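# Place the white block alone in the wooden tray

## Task

Get the white block into the wooden tray with no other object in it, and leave the tray lying flat on the table with its open side facing up.

## Robot and tools

Robot: two arms, left_arm and right_arm, each ending in a parallel two-finger gripper with a wrist camera. The names do not match image sides: left_arm is on the +y side. Measured bases in the scene frame: left_arm at (+0.014, +0.245, 0) m, right_arm at (-0.024, -0.309, 0) m, each turned slightly about z. Scene frame: origin at table height, midway between the nominal bases, +x out over the table, +z up. A two-camera stand is fixed behind the arms. Loose objects may occasionally get a brief push from outside.

Frames: every reported hand position, orientation (quat_wxyz), velocity and target for an arm is in that arm's own base frame. Fixed cameras and the table use the scene frame. Offsets you send are along the current Hand target's own axes. Gripper axes: fingers point along +z, open and close along y. end_effector_position is the point between the pads, about 1 cm short of the fingertips. Reported poses can be off by a few cm, more at long reach.

execute_actions(actions, cameras): actions is a list of actions; each action is a list of up to 15 rows, one row per 1/30 s step (a short action repeats its last row to fill 15 steps). A row is always 14 numbers in [-1, 1]: left_arm dx, dy, dz, rx, ry, rz, opening, then the same seven for right_arm. The six pose numbers are an offset from that arm's Hand target as it stood when the action began, not from the previous row; sending the same offset again moves further. Scale: 1.0 equals 0.6 m or 180 degrees; rx, ry, rz form one rotation vector. Opening is absolute: +1 fully open (0.094 m), -1 closed. Six zeros re-request the current Hand target; an arm's opening must always be resent at its wanted value, since 0 is a real command (half open). Images return only for an empty actions list or when cameras names them ("all", a list of names, or []). Camera names: cam_high, cam_low, cam_left_wrist, cam_right_wrist.

move(target, speed, blend, opening_speed, grip_force, blocking, cameras): drives both grippers in straight lines toward target, which is one 14-number row (same layout, scale and offset meaning as above, counted from each Hand target) or a list of up to 15 such rows, all counted from the same starting Hand targets. speed is m/s per path, 0.002 to 2.9 (default 0.25), one value or one per target; rotation is capped at twice that in rad/s. blend (m) rounds corners of a list; 0 stops at each point. opening_speed (at least 0.2 per second on the -1..+1 scale) makes fingers change gradually; use it on fragile items. grip_force sets per-pad force, 10 to 50 N, one value or one per arm; it persists, and low values close slowly. blocking=false returns early while the move continues. Paths do not avoid obstacles or the other arm, total time is capped at 10 s, and a gripper can lag or overshoot when fast or stretched out. Keep paths away from an arm's own base. The result adds a move: line, e.g. done, off_target, moving, held, fault, plus limits (paced = pose clipped, held = steps withheld). Done means resting within 10 mm and 2 degrees; neither done nor off_target tells you about contact.

wait(seconds 0 to 10, cameras): lets time pass holding commands; returns early if a running move ends. stop(cameras): brakes a running move. zoom_image(camera, region [x0, y0, x1, y1] pixels, max 504x504): closer look at the latest image from that camera; images are 896x504. read_manual(section): licence texts only. finished_scene(scene): ends the current scene, given its number; irreversible, so call it only when the block sits in the tray on its own and the tray is flat.

Result lines: end_effector_position (m) and quaternion per arm; Hand target (the pose your next offsets count from, after clipping); Tool commands; grip_measured (opening on the command scale; reads up to about 2.5 mm wide when empty, and slightly narrower than a hard object when squeezing); grip_effort_nm (gripper motor effort, negative closing, not a pad force, keeps a residual at rest); Joint positions, Joint velocities (may be omitted when all are within noise), Joint torques (include gravity, have offsets; joints 1-3 wrap at ±28 N m); step readings for action calls.

Control behaviour: commanded orientation is clipped to within 40 degrees of the current one each step. Friction and weight can leave a gripper a few cm short of its target; waiting won't fix it, but a new command (even all zeros) or sending the missing distance will. A blocked arm keeps pushing until commanded back past its gripper. Pads grip at roughly 50-64 N; to release, command an opening well above grip_measured.

Avoid: dropping or releasing moving parts, slamming into the table or fixtures, hard presses, anything leaving the table, the two grippers or arms touching each other, and stressing the wrist-camera cables (cable contact counts as the hand touching). Long loaded holds or stretched poses heat motors: MOTOR HOT appears near 75 °C; at 90 °C the arm folds and goes idle; at 100 °C it goes limp. Any arm stop is costly; smooth, brisk motion is preferred.

Each tool is called after "Emit:" in YAML: its name, and indented under it one key for each argument.

## Session

Emit:
execute_actions:
  actions: []

Scene clock: 0.00 s.
left_arm: end_effector_position=(+0.3938, +0.0030, +0.1388) grip_measured=+1.000 grip_effort_nm=n/a end_effector_quat_wxyz=(+0.674, -0.015, +0.738, +0.035) | right_arm: end_effector_position=(+0.3844, +0.0120, +0.1491) grip_measured=+1.000 grip_effort_nm=n/a end_effector_quat_wxyz=(+0.683, +0.067, +0.725, -0.051)
Joint positions: left_arm=[-0.051 1.586 0.274 1.222 -0.123 0.02 0.094] | right_arm=[0.195 1.547 0.264 1.218 0.362 0.041 0.094]
Joint velocities: within noise
Joint torques (N m): no reading
Heat: left arm: 32 °C; right arm: 31 °C.
Hand target: left_arm +0.3945, +0.0032, +0.1402; +0.675, -0.016, +0.737, +0.035 | right_arm +0.3847, +0.0126, +0.1477; +0.681, +0.066, +0.728, -0.051
Tool commands: left_gripper/opening=+1.0 right_gripper/opening=+1.0

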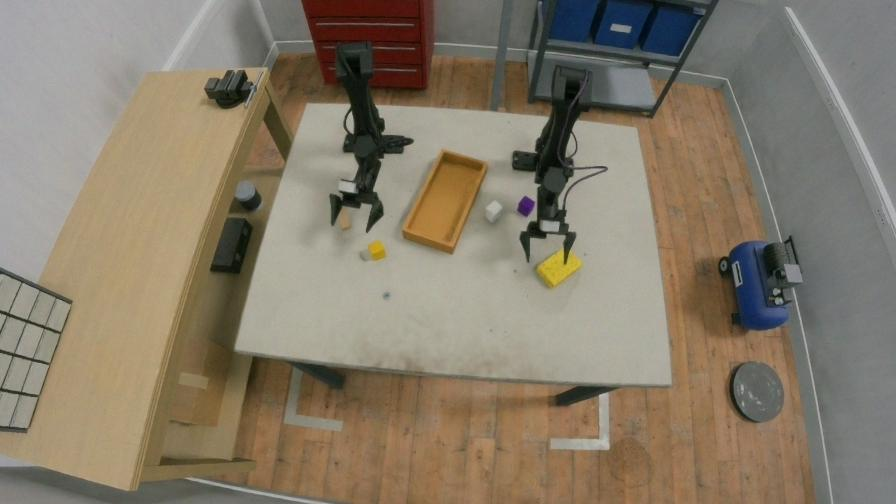

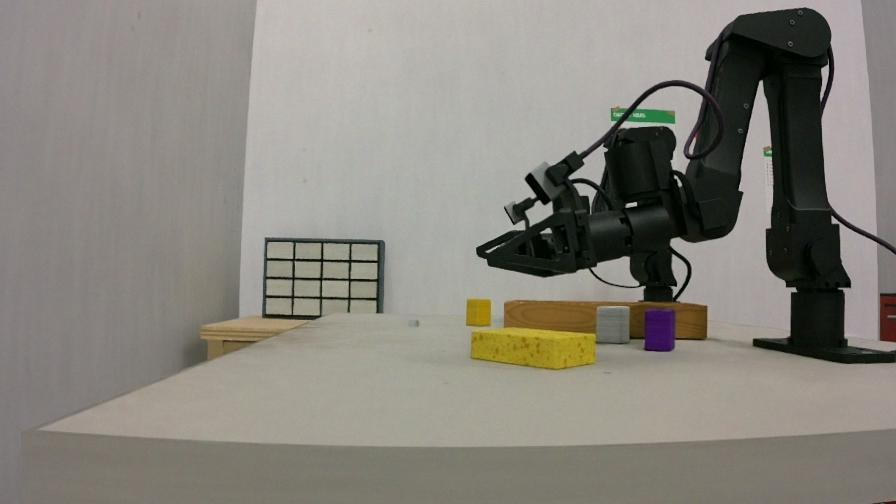

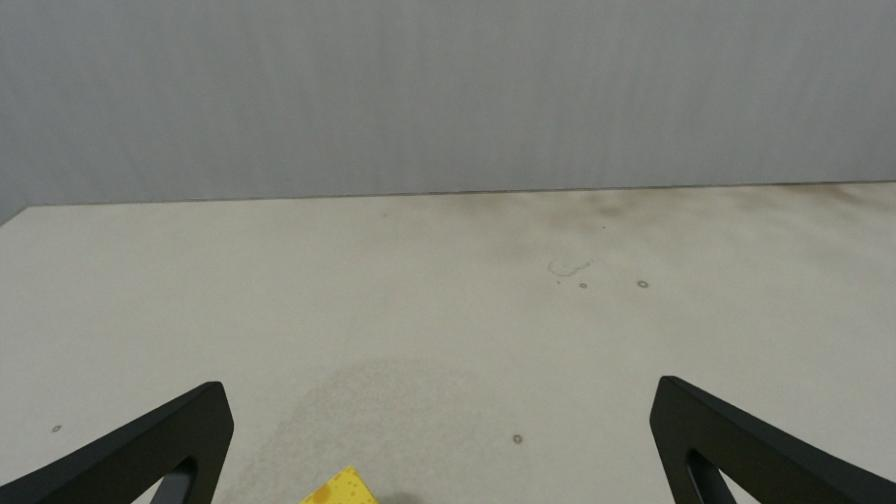

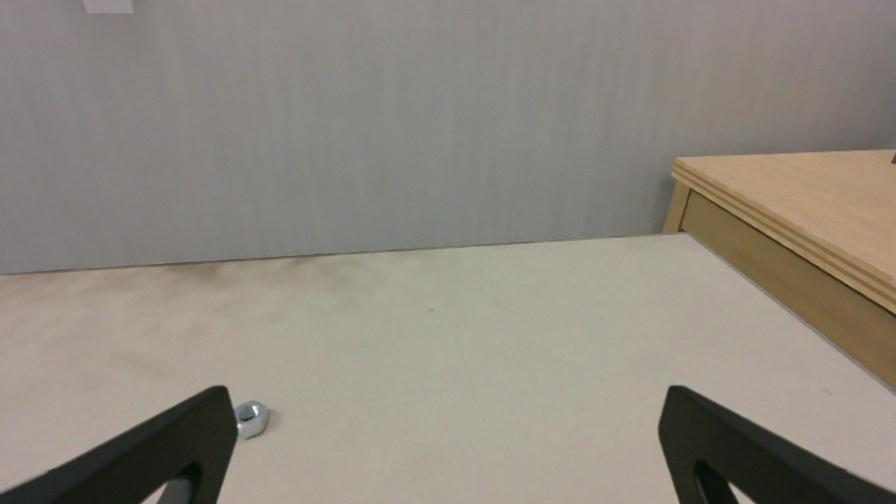

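Emit:
zoom_image:
  camera: "cam_high"
  region: [390, 130, 590, 300]

Emit:
zoom_image:
  camera: "cam_low"
  region: [460, 230, 760, 400]

Scaled by 2.520 from the camera's 896x504 image, which has a finer 1280x720 frame.

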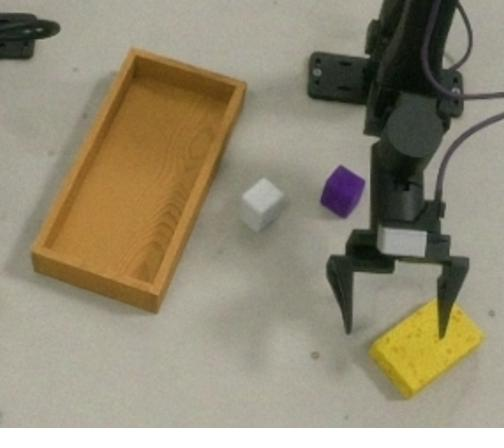

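Scaled by 1.680 from the camera's 896x504 image, which has a finer 1280x720 frame.

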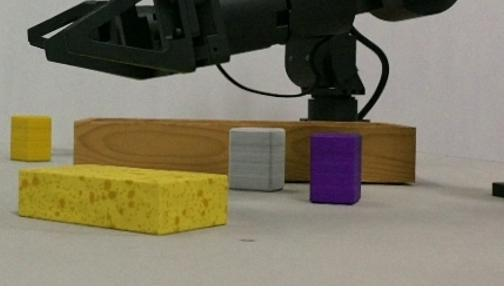

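Emit:
move:
  target: [-0.0742, -0.2267, -0.376, 0.1719, 0.4483, 0.1725, 0.5, 0, 0, 0, 0, 0, 0, 1]
  speed: 0.4
  cameras: ["cam_high", "cam_left_wrist"]

Scene clock: 67.63 s.
left_arm: end_effector_position=(+0.1962, -0.1564, +0.1983) grip_measured=+0.501 grip_effort_nm=-0.10 end_effector_quat_wxyz=(+0.051, +0.310, +0.949, -0.016) | right_arm: end_effector_position=(+0.3844, +0.0120, +0.1491) grip_measured=+1.000 grip_effort_nm=-0.02 end_effector_quat_wxyz=(+0.683, +0.067, +0.725, -0.051)
Joint positions: left_arm=[-0.682 1.425 1.456 -1.496 -0.006 -0.05 0.071] | right_arm=[0.195 1.547 0.264 1.218 0.362 0.041 0.094]
Joint torques (N m): left_arm=[-0.44 -3.18 7.13 -0.15 0.04 -0.12] | right_arm=[0.02 -5.29 6.2 1.86 -0.01 -0.04]
Heat: left arm: 35 °C; right arm: 34 °C.
Hand target: left_arm +0.1840, -0.1500, +0.2001; +0.000, +0.309, +0.951, +0.000 | right_arm +0.3847, +0.0127, +0.1477; +0.681, +0.065, +0.728, -0.051
Off the commanded pose: left_arm 0.014 m, 6 deg | right_arm 0.002 m, 0 deg.
joint sent to its limit (left arm) — joint 4 (wrist pitch), lower limit. The joint targets are off in orientation, not in position.
move: off_target (left_arm)
Images, in order (width x height): cam_high 896x504, cam_left_wrist 896x504.

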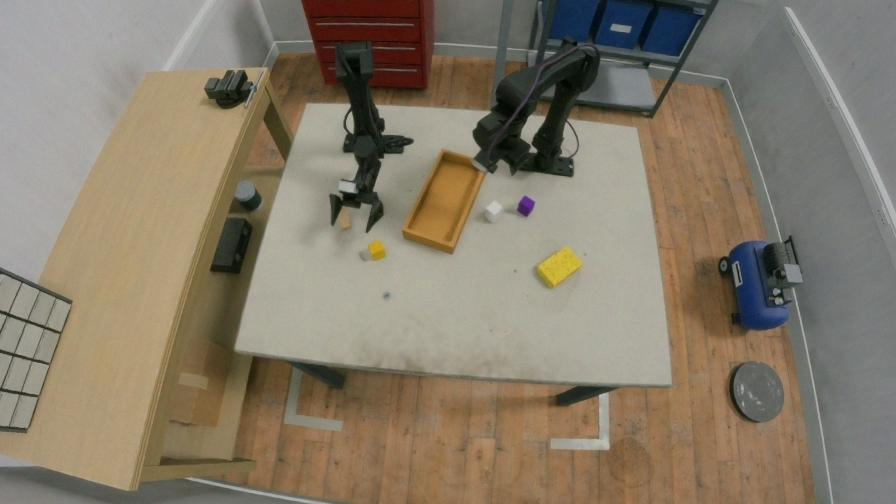

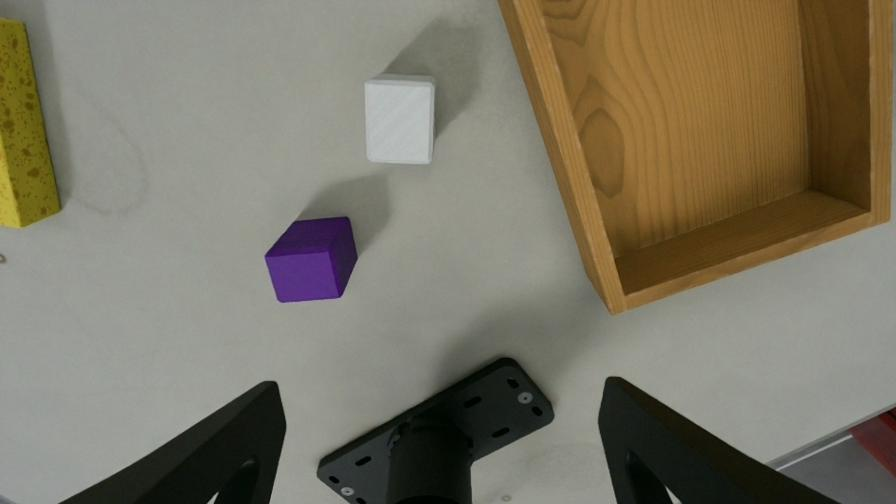

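Emit:
zoom_image:
  camera: "cam_left_wrist"
  region: [320, 40, 500, 200]

Scaled by 2.800 from the camera's 896x504 image, which has a finer 1280x720 frame.

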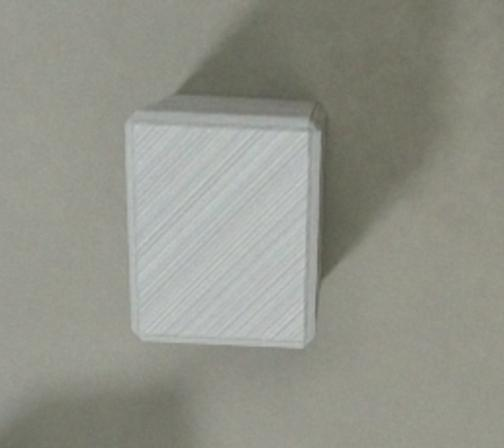

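Emit:
move:
  target: [-0.112, 0.043, 0.1333, 0, 0, 0, 0.5, 0, 0, 0, 0, 0, 0, 1]
  cameras: ["cam_high", "cam_low", "cam_left_wrist"]

Scene clock: 116.00 s.
left_arm: end_effector_position=(+0.2562, -0.1715, +0.1230) grip_measured=+0.501 grip_effort_nm=-0.10 end_effector_quat_wxyz=(+0.011, +0.306, +0.952, -0.002) | right_arm: end_effector_position=(+0.3844, +0.0120, +0.1491) grip_measured=+1.000 grip_effort_nm=-0.03 end_effector_quat_wxyz=(+0.683, +0.067, +0.725, -0.051)
Joint positions: left_arm=[-0.594 1.688 1.419 -1.28 -0.002 0.027 0.071] | right_arm=[0.195 1.547 0.264 1.218 0.362 0.041 0.094]
Joint torques (N m): left_arm=[0.35 -5.57 5.89 0.26 0.05 0.14] | right_arm=[0.01 -5.27 6.23 1.86 -0.01 -0.04]
Heat: left arm: 35 °C; right arm: 36 °C.
Hand target: left_arm +0.2534, -0.1686, +0.1201; +0.000, +0.309, +0.951, +0.000 | right_arm +0.3847, +0.0127, +0.1477; +0.681, +0.065, +0.728, -0.051
Off the commanded pose: left_arm 0.005 m, 1 deg | right_arm 0.002 m, 0 deg.
move: done
Images, in order (width x height): cam_high 896x504, cam_low 896x504, cam_left_wrist 896x504.

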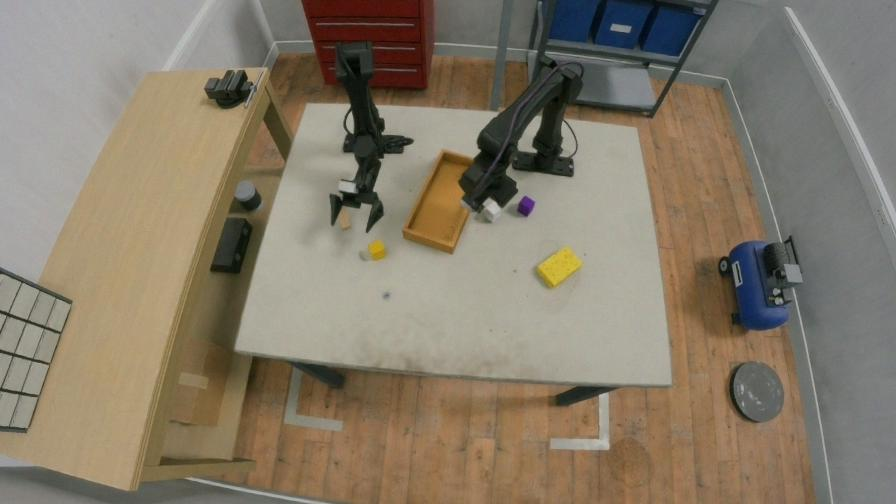

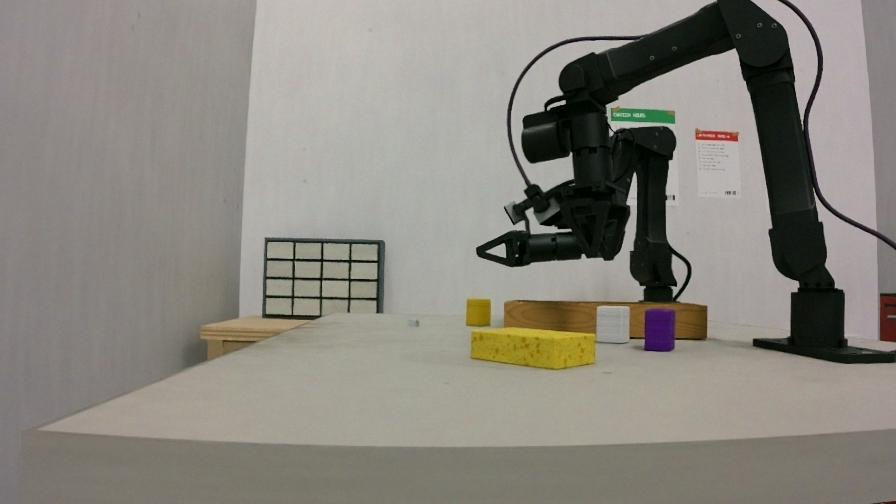

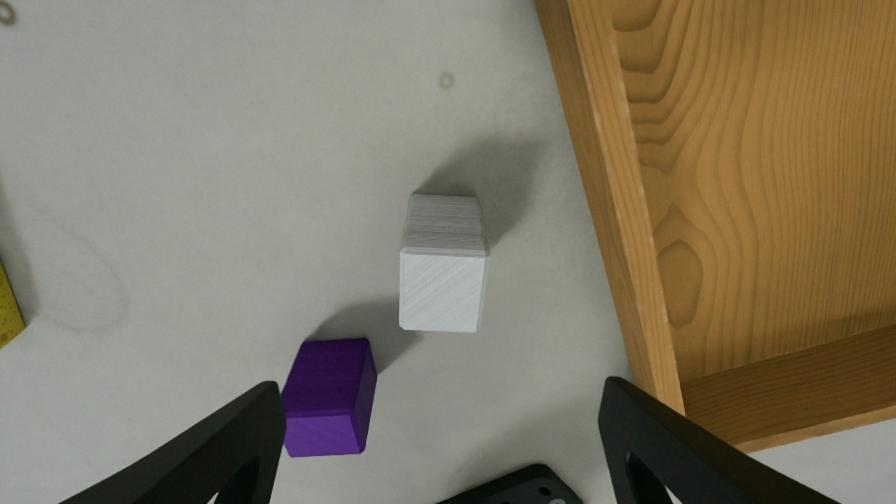

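Emit:
zoom_image:
  camera: "cam_low"
  region: [460, 160, 720, 360]

Emit:
zoom_image:
  camera: "cam_left_wrist"
  region: [350, 160, 560, 370]

Scaled by 1.938 from the camera's 896x504 image, which has a finer 1280x720 frame.

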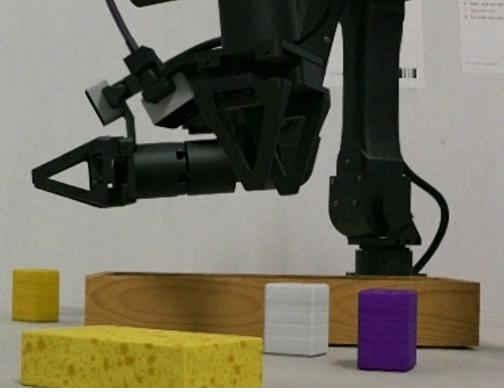

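Scaled by 2.400 from the camera's 896x504 image, which has a finer 1280x720 frame.

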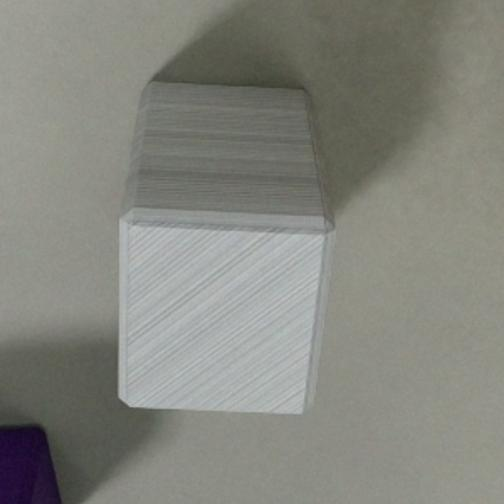

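Emit:
move:
  target: [0.0278, 0.004, 0.0583, 0, -0.0556, 0, 0.15, 0, 0, 0, 0, 0, 0, 1]
  cameras: ["cam_low", "cam_left_wrist"]

Scene clock: 176.90 s.
left_arm: end_effector_position=(+0.2464, -0.1612, +0.0840) grip_measured=+0.151 grip_effort_nm=-0.10 end_effector_quat_wxyz=(+0.086, +0.305, +0.948, -0.026) | right_arm: end_effector_position=(+0.3844, +0.0120, +0.1491) grip_measured=+1.000 grip_effort_nm=-0.03 end_effector_quat_wxyz=(+0.683, +0.067, +0.725, -0.051)
Joint positions: left_arm=[-0.58 1.507 1.061 -0.946 0.004 0.043 0.054] | right_arm=[0.195 1.547 0.264 1.218 0.362 0.041 0.094]
Joint torques (N m): left_arm=[0.64 -6.48 5.18 0.68 0.09 0.13] | right_arm=[0.02 -5.27 6.23 1.86 0 -0.04]
Heat: left arm: 35 °C; right arm: 38 °C.
Hand target: left_arm +0.2413, -0.1568, +0.0850; +0.082, +0.308, +0.947, -0.027 | right_arm +0.3847, +0.0127, +0.1477; +0.681, +0.065, +0.728, -0.051
Off the commanded pose: left_arm 0.007 m, 0 deg | right_arm 0.002 m, 0 deg.
move: done
Images, in order (width x height): cam_low 896x504, cam_left_wrist 896x504.

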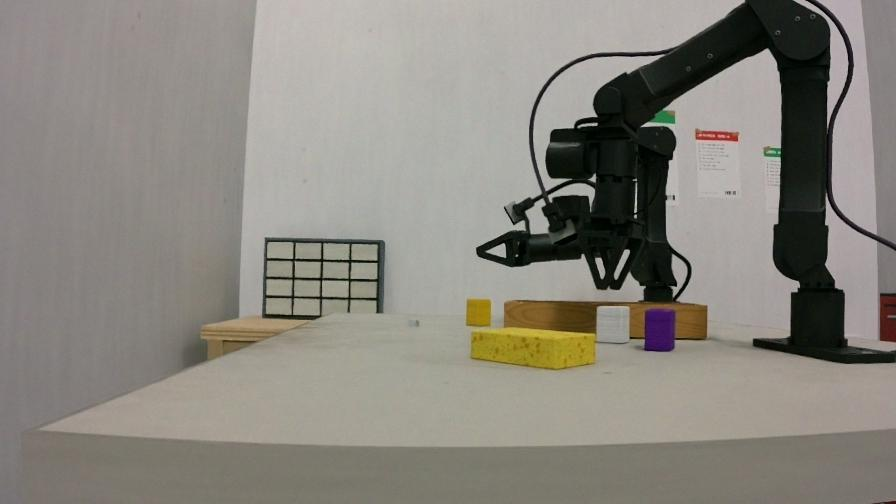

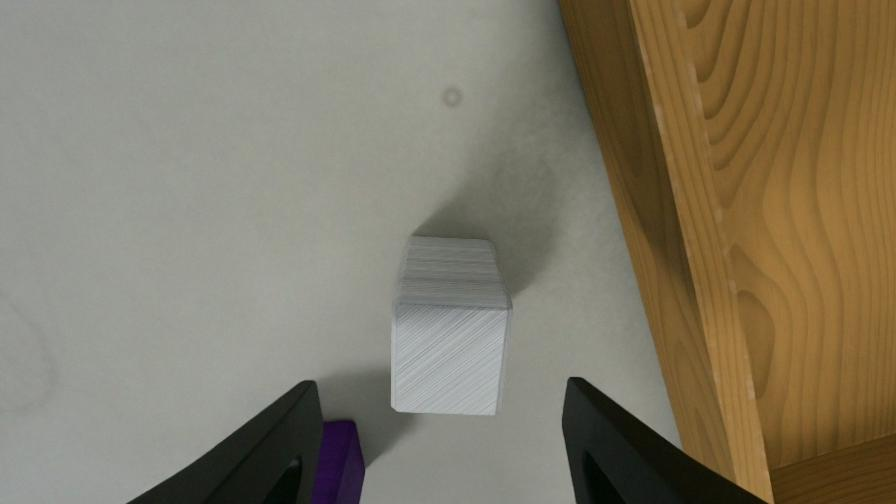

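Emit:
move:
  target:
    - [0.0145, 0, 0.0821, 0, 0, 0.012, 0.15, 0, 0, 0, 0, 0, 0, 1]
    - [0.0145, 0, 0.0821, 0, 0, 0.012, -0.6, 0, 0, 0, 0, 0, 0, 1]
  speed: 0.15
  grip_force: 30
  cameras: ["cam_low", "cam_left_wrist"]

Scene clock: 211.97 s.
left_arm: end_effector_position=(+0.2469, -0.1618, +0.0422) grip_measured=-0.327 grip_effort_nm=-0.66 end_effector_quat_wxyz=(+0.100, +0.323, +0.941, -0.028) | right_arm: end_effector_position=(+0.3844, +0.0120, +0.1491) grip_measured=+1.000 grip_effort_nm=-0.02 end_effector_quat_wxyz=(+0.683, +0.067, +0.725, -0.051)
Joint positions: left_arm=[-0.58 1.532 0.906 -0.736 0.006 0.081 0.032] | right_arm=[0.195 1.547 0.264 1.218 0.362 0.041 0.094]
Joint torques (N m): left_arm=[0.4 -3.95 5.12 0.72 0.04 0.11] | right_arm=[0.01 -5.27 6.2 1.86 0 -0.05]
Heat: left arm: 34 °C; right arm: 38 °C.
Hand target: left_arm +0.2413, -0.1569, +0.0352; +0.083, +0.326, +0.941, -0.026 | right_arm +0.3847, +0.0127, +0.1477; +0.681, +0.065, +0.728, -0.051
Off the commanded pose: left_arm 0.010 m, 2 deg | right_arm 0.002 m, 0 deg.
grip_force (N): 30, 30
move: done
Images, in order (width x height): cam_low 896x504, cam_left_wrist 896x504.

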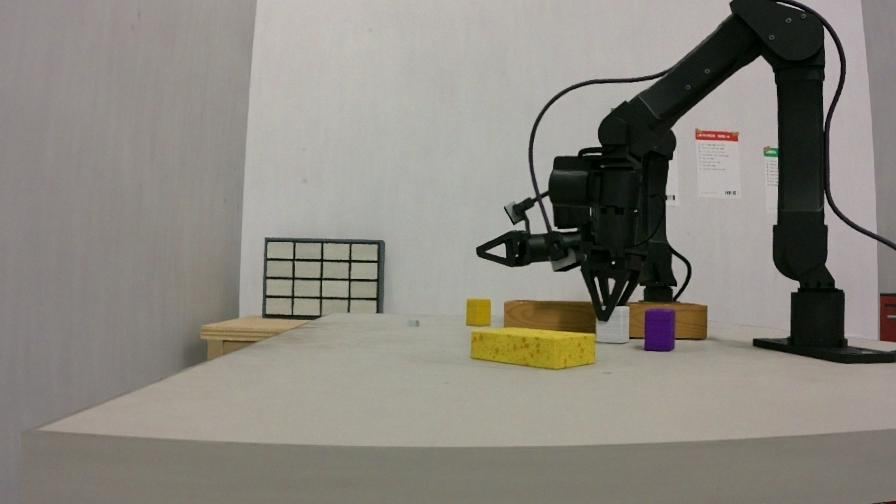

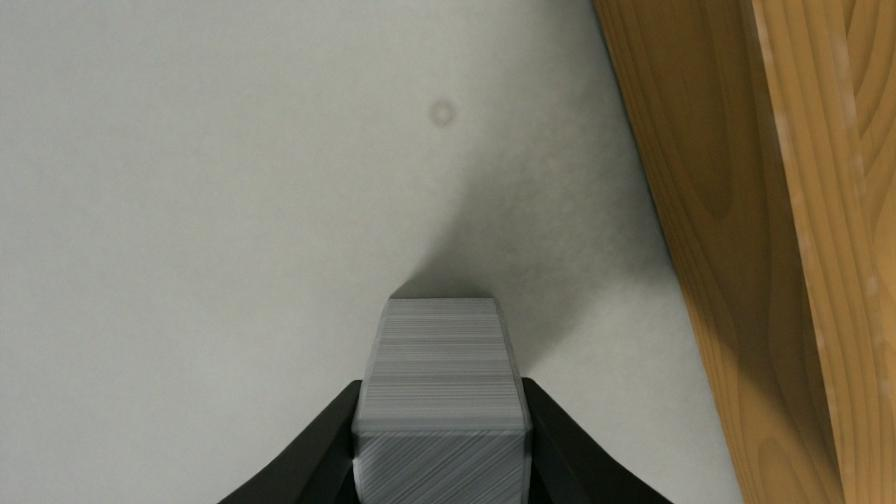

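Emit:
move:
  target:
    - [-0.0231, 0.0007, -0.1312, 0, 0, 0, -0.6, 0, 0, 0, 0, 0, 0, 1]
    - [-0.1208, -0.2015, -0.115, 0, 0, 0, -0.6, 0, 0, 0, 0, 0, 0, 1]
    - [-0.1017, -0.202, -0.0068, 0, 0, 0, -0.6, 0, 0, 0, 0, 0, 0, 1]
  speed: [0.2, 0.25, 0.15]
  blend: [0.02, 0.02, 0]
  cameras: ["cam_high", "cam_low", "cam_left_wrist"]

Scene clock: 242.80 s.
left_arm: end_effector_position=(+0.2146, -0.2948, +0.0554) grip_measured=-0.328 grip_effort_nm=-0.70 end_effector_quat_wxyz=(+0.092, +0.330, +0.939, -0.038) | right_arm: end_effector_position=(+0.3844, +0.0120, +0.1491) grip_measured=+1.000 grip_effort_nm=-0.02 end_effector_quat_wxyz=(+0.683, +0.067, +0.725, -0.051)
Joint positions: left_arm=[-0.967 1.783 1.239 -0.832 -0.047 -0.286 0.032] | right_arm=[0.195 1.547 0.264 1.218 0.362 0.041 0.094]
Joint torques (N m): left_arm=[0.06 -6.2 5.59 0.69 -0.12 -0.13] | right_arm=[0.01 -5.29 6.2 1.86 -0.01 -0.05]
Heat: left arm: 34 °C; right arm: 39 °C.
Hand target: left_arm +0.2131, -0.2889, +0.0488; +0.083, +0.326, +0.941, -0.025 | right_arm +0.3847, +0.0127, +0.1477; +0.681, +0.065, +0.728, -0.051
Off the commanded pose: left_arm 0.009 m, 2 deg | right_arm 0.002 m, 0 deg.
grip_force (N): 30, 30
move: done
Images, in order (width x height): cam_high 896x504, cam_low 896x504, cam_left_wrist 896x504.

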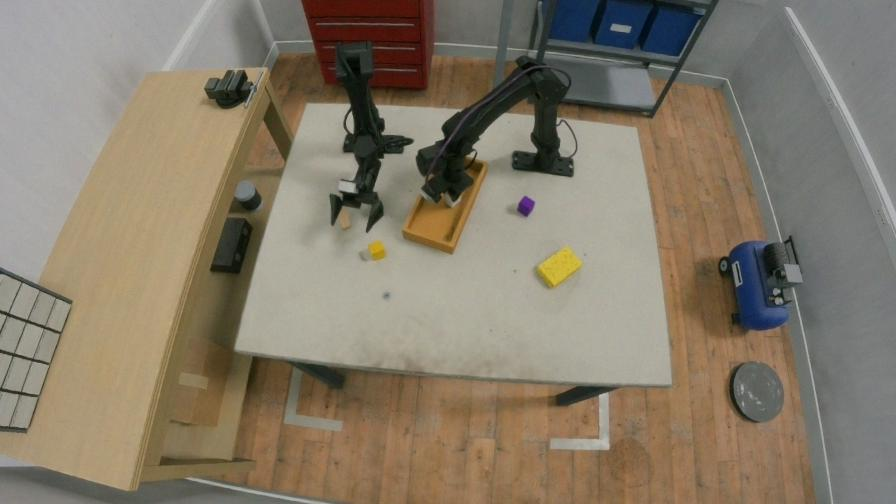

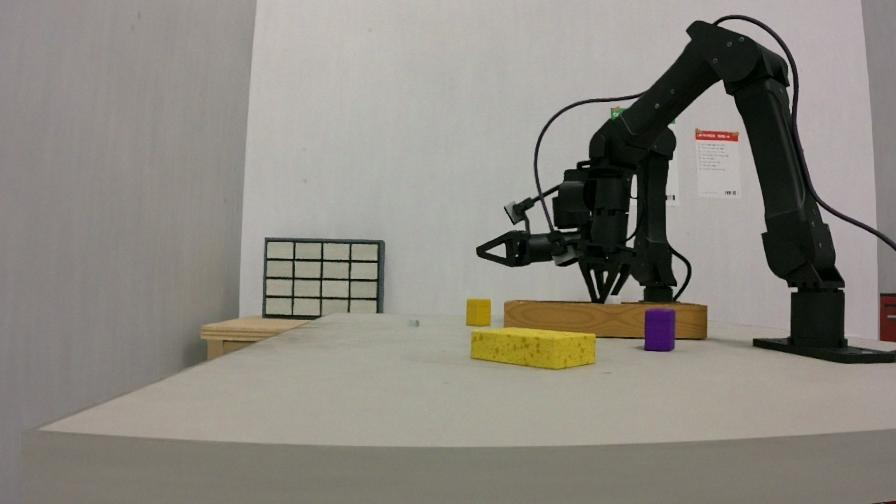

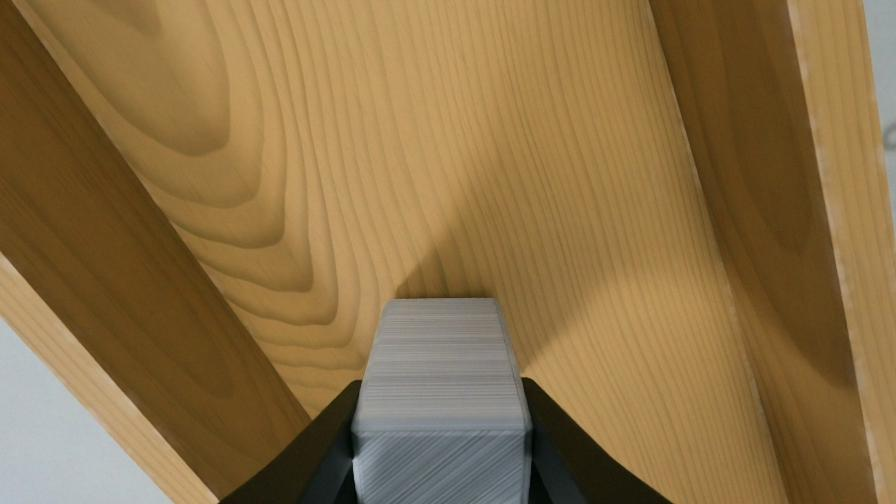

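Emit:
zoom_image:
  camera: "cam_left_wrist"
  region: [330, 200, 570, 400]

Scaled by 2.100 from the camera's 896x504 image, which has a finer 1280x720 frame.

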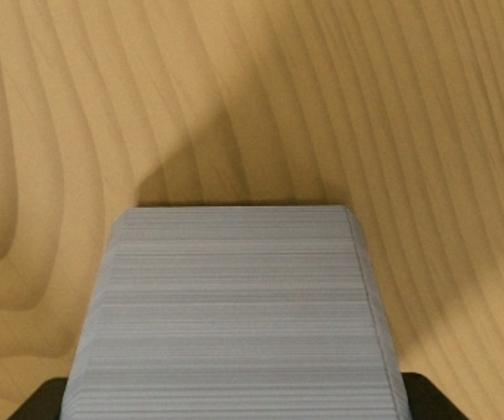

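Emit:
move:
  target:
    - [0.0014, 0, 0.0082, 0, 0, 0, -0.6, 0, 0, 0, 0, 0, 0, 1]
    - [0.0014, 0, 0.0082, 0, 0, 0, 0.0, 0, 0, 0, 0, 0, 0, 1]
    - [-0.0289, 0.0009, -0.164, 0, 0, 0, 0.0, 0, 0, 0, 0, 0, 0, 1]
  speed: [0.03, 0.1, 0.2]
  cameras: ["cam_high", "cam_left_wrist"]

Scene clock: 260.17 s.
left_arm: end_effector_position=(+0.2141, -0.2937, +0.1408) grip_measured=-0.001 grip_effort_nm=0.03 end_effector_quat_wxyz=(+0.082, +0.331, +0.940, -0.030) | right_arm: end_effector_position=(+0.3844, +0.0120, +0.1491) grip_measured=+1.000 grip_effort_nm=-0.03 end_effector_quat_wxyz=(+0.683, +0.067, +0.725, -0.051)
Joint positions: left_arm=[-0.967 1.76 1.559 -1.202 -0.048 -0.287 0.047] | right_arm=[0.195 1.547 0.264 1.218 0.362 0.041 0.094]
Joint torques (N m): left_arm=[0.05 -7.83 7.31 0.39 -0.08 -0.14] | right_arm=[0.01 -5.24 6.19 1.86 0 -0.04]
Heat: left arm: 35 °C; right arm: 39 °C.
Hand target: left_arm +0.2131, -0.2890, +0.1488; +0.083, +0.326, +0.941, -0.025 | right_arm +0.3847, +0.0127, +0.1477; +0.681, +0.065, +0.728, -0.051
Off the commanded pose: left_arm 0.009 m, 1 deg | right_arm 0.002 m, 0 deg.
grip_force (N): 30, 30
move: done; target 2's new opening was sent with left_arm's hand 0.013 m and 2 deg from that target
Images, in order (width x height): cam_high 896x504, cam_left_wrist 896x504.

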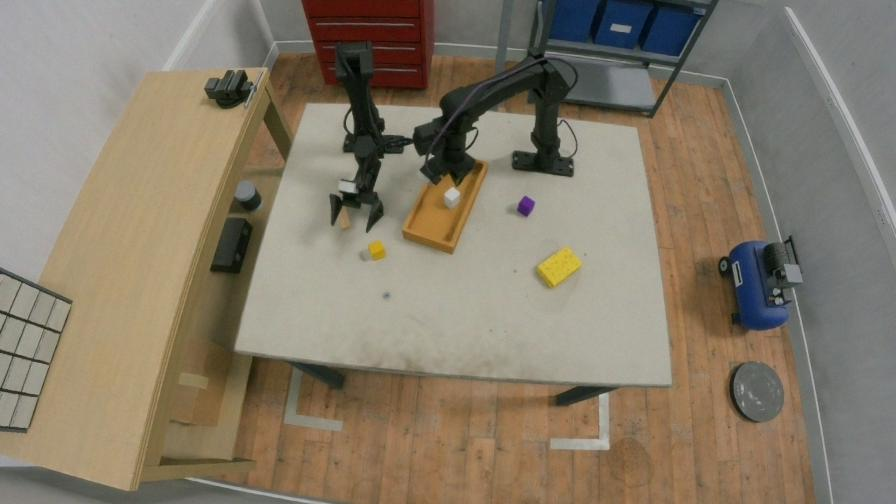

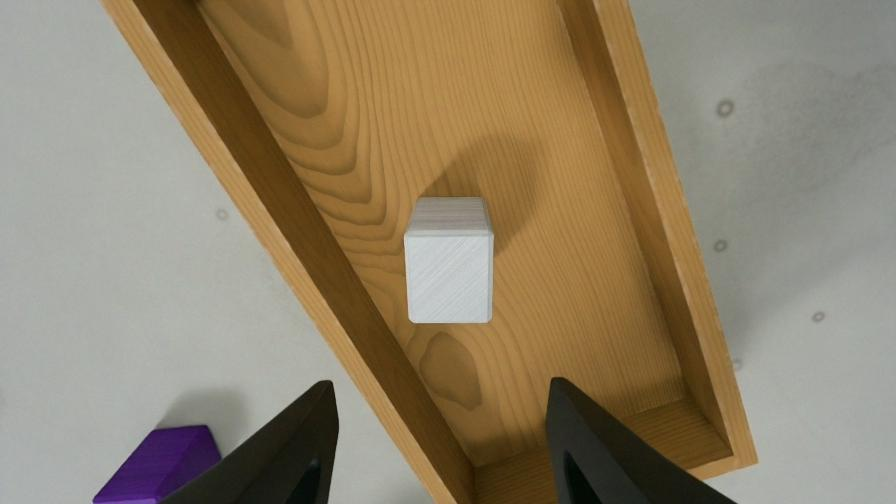

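The white block sits upright in the tray, alone, and the tray is flat and undisturbed.

Emit:
finished_scene:
  scene: 1

The scene is finished: the task was done.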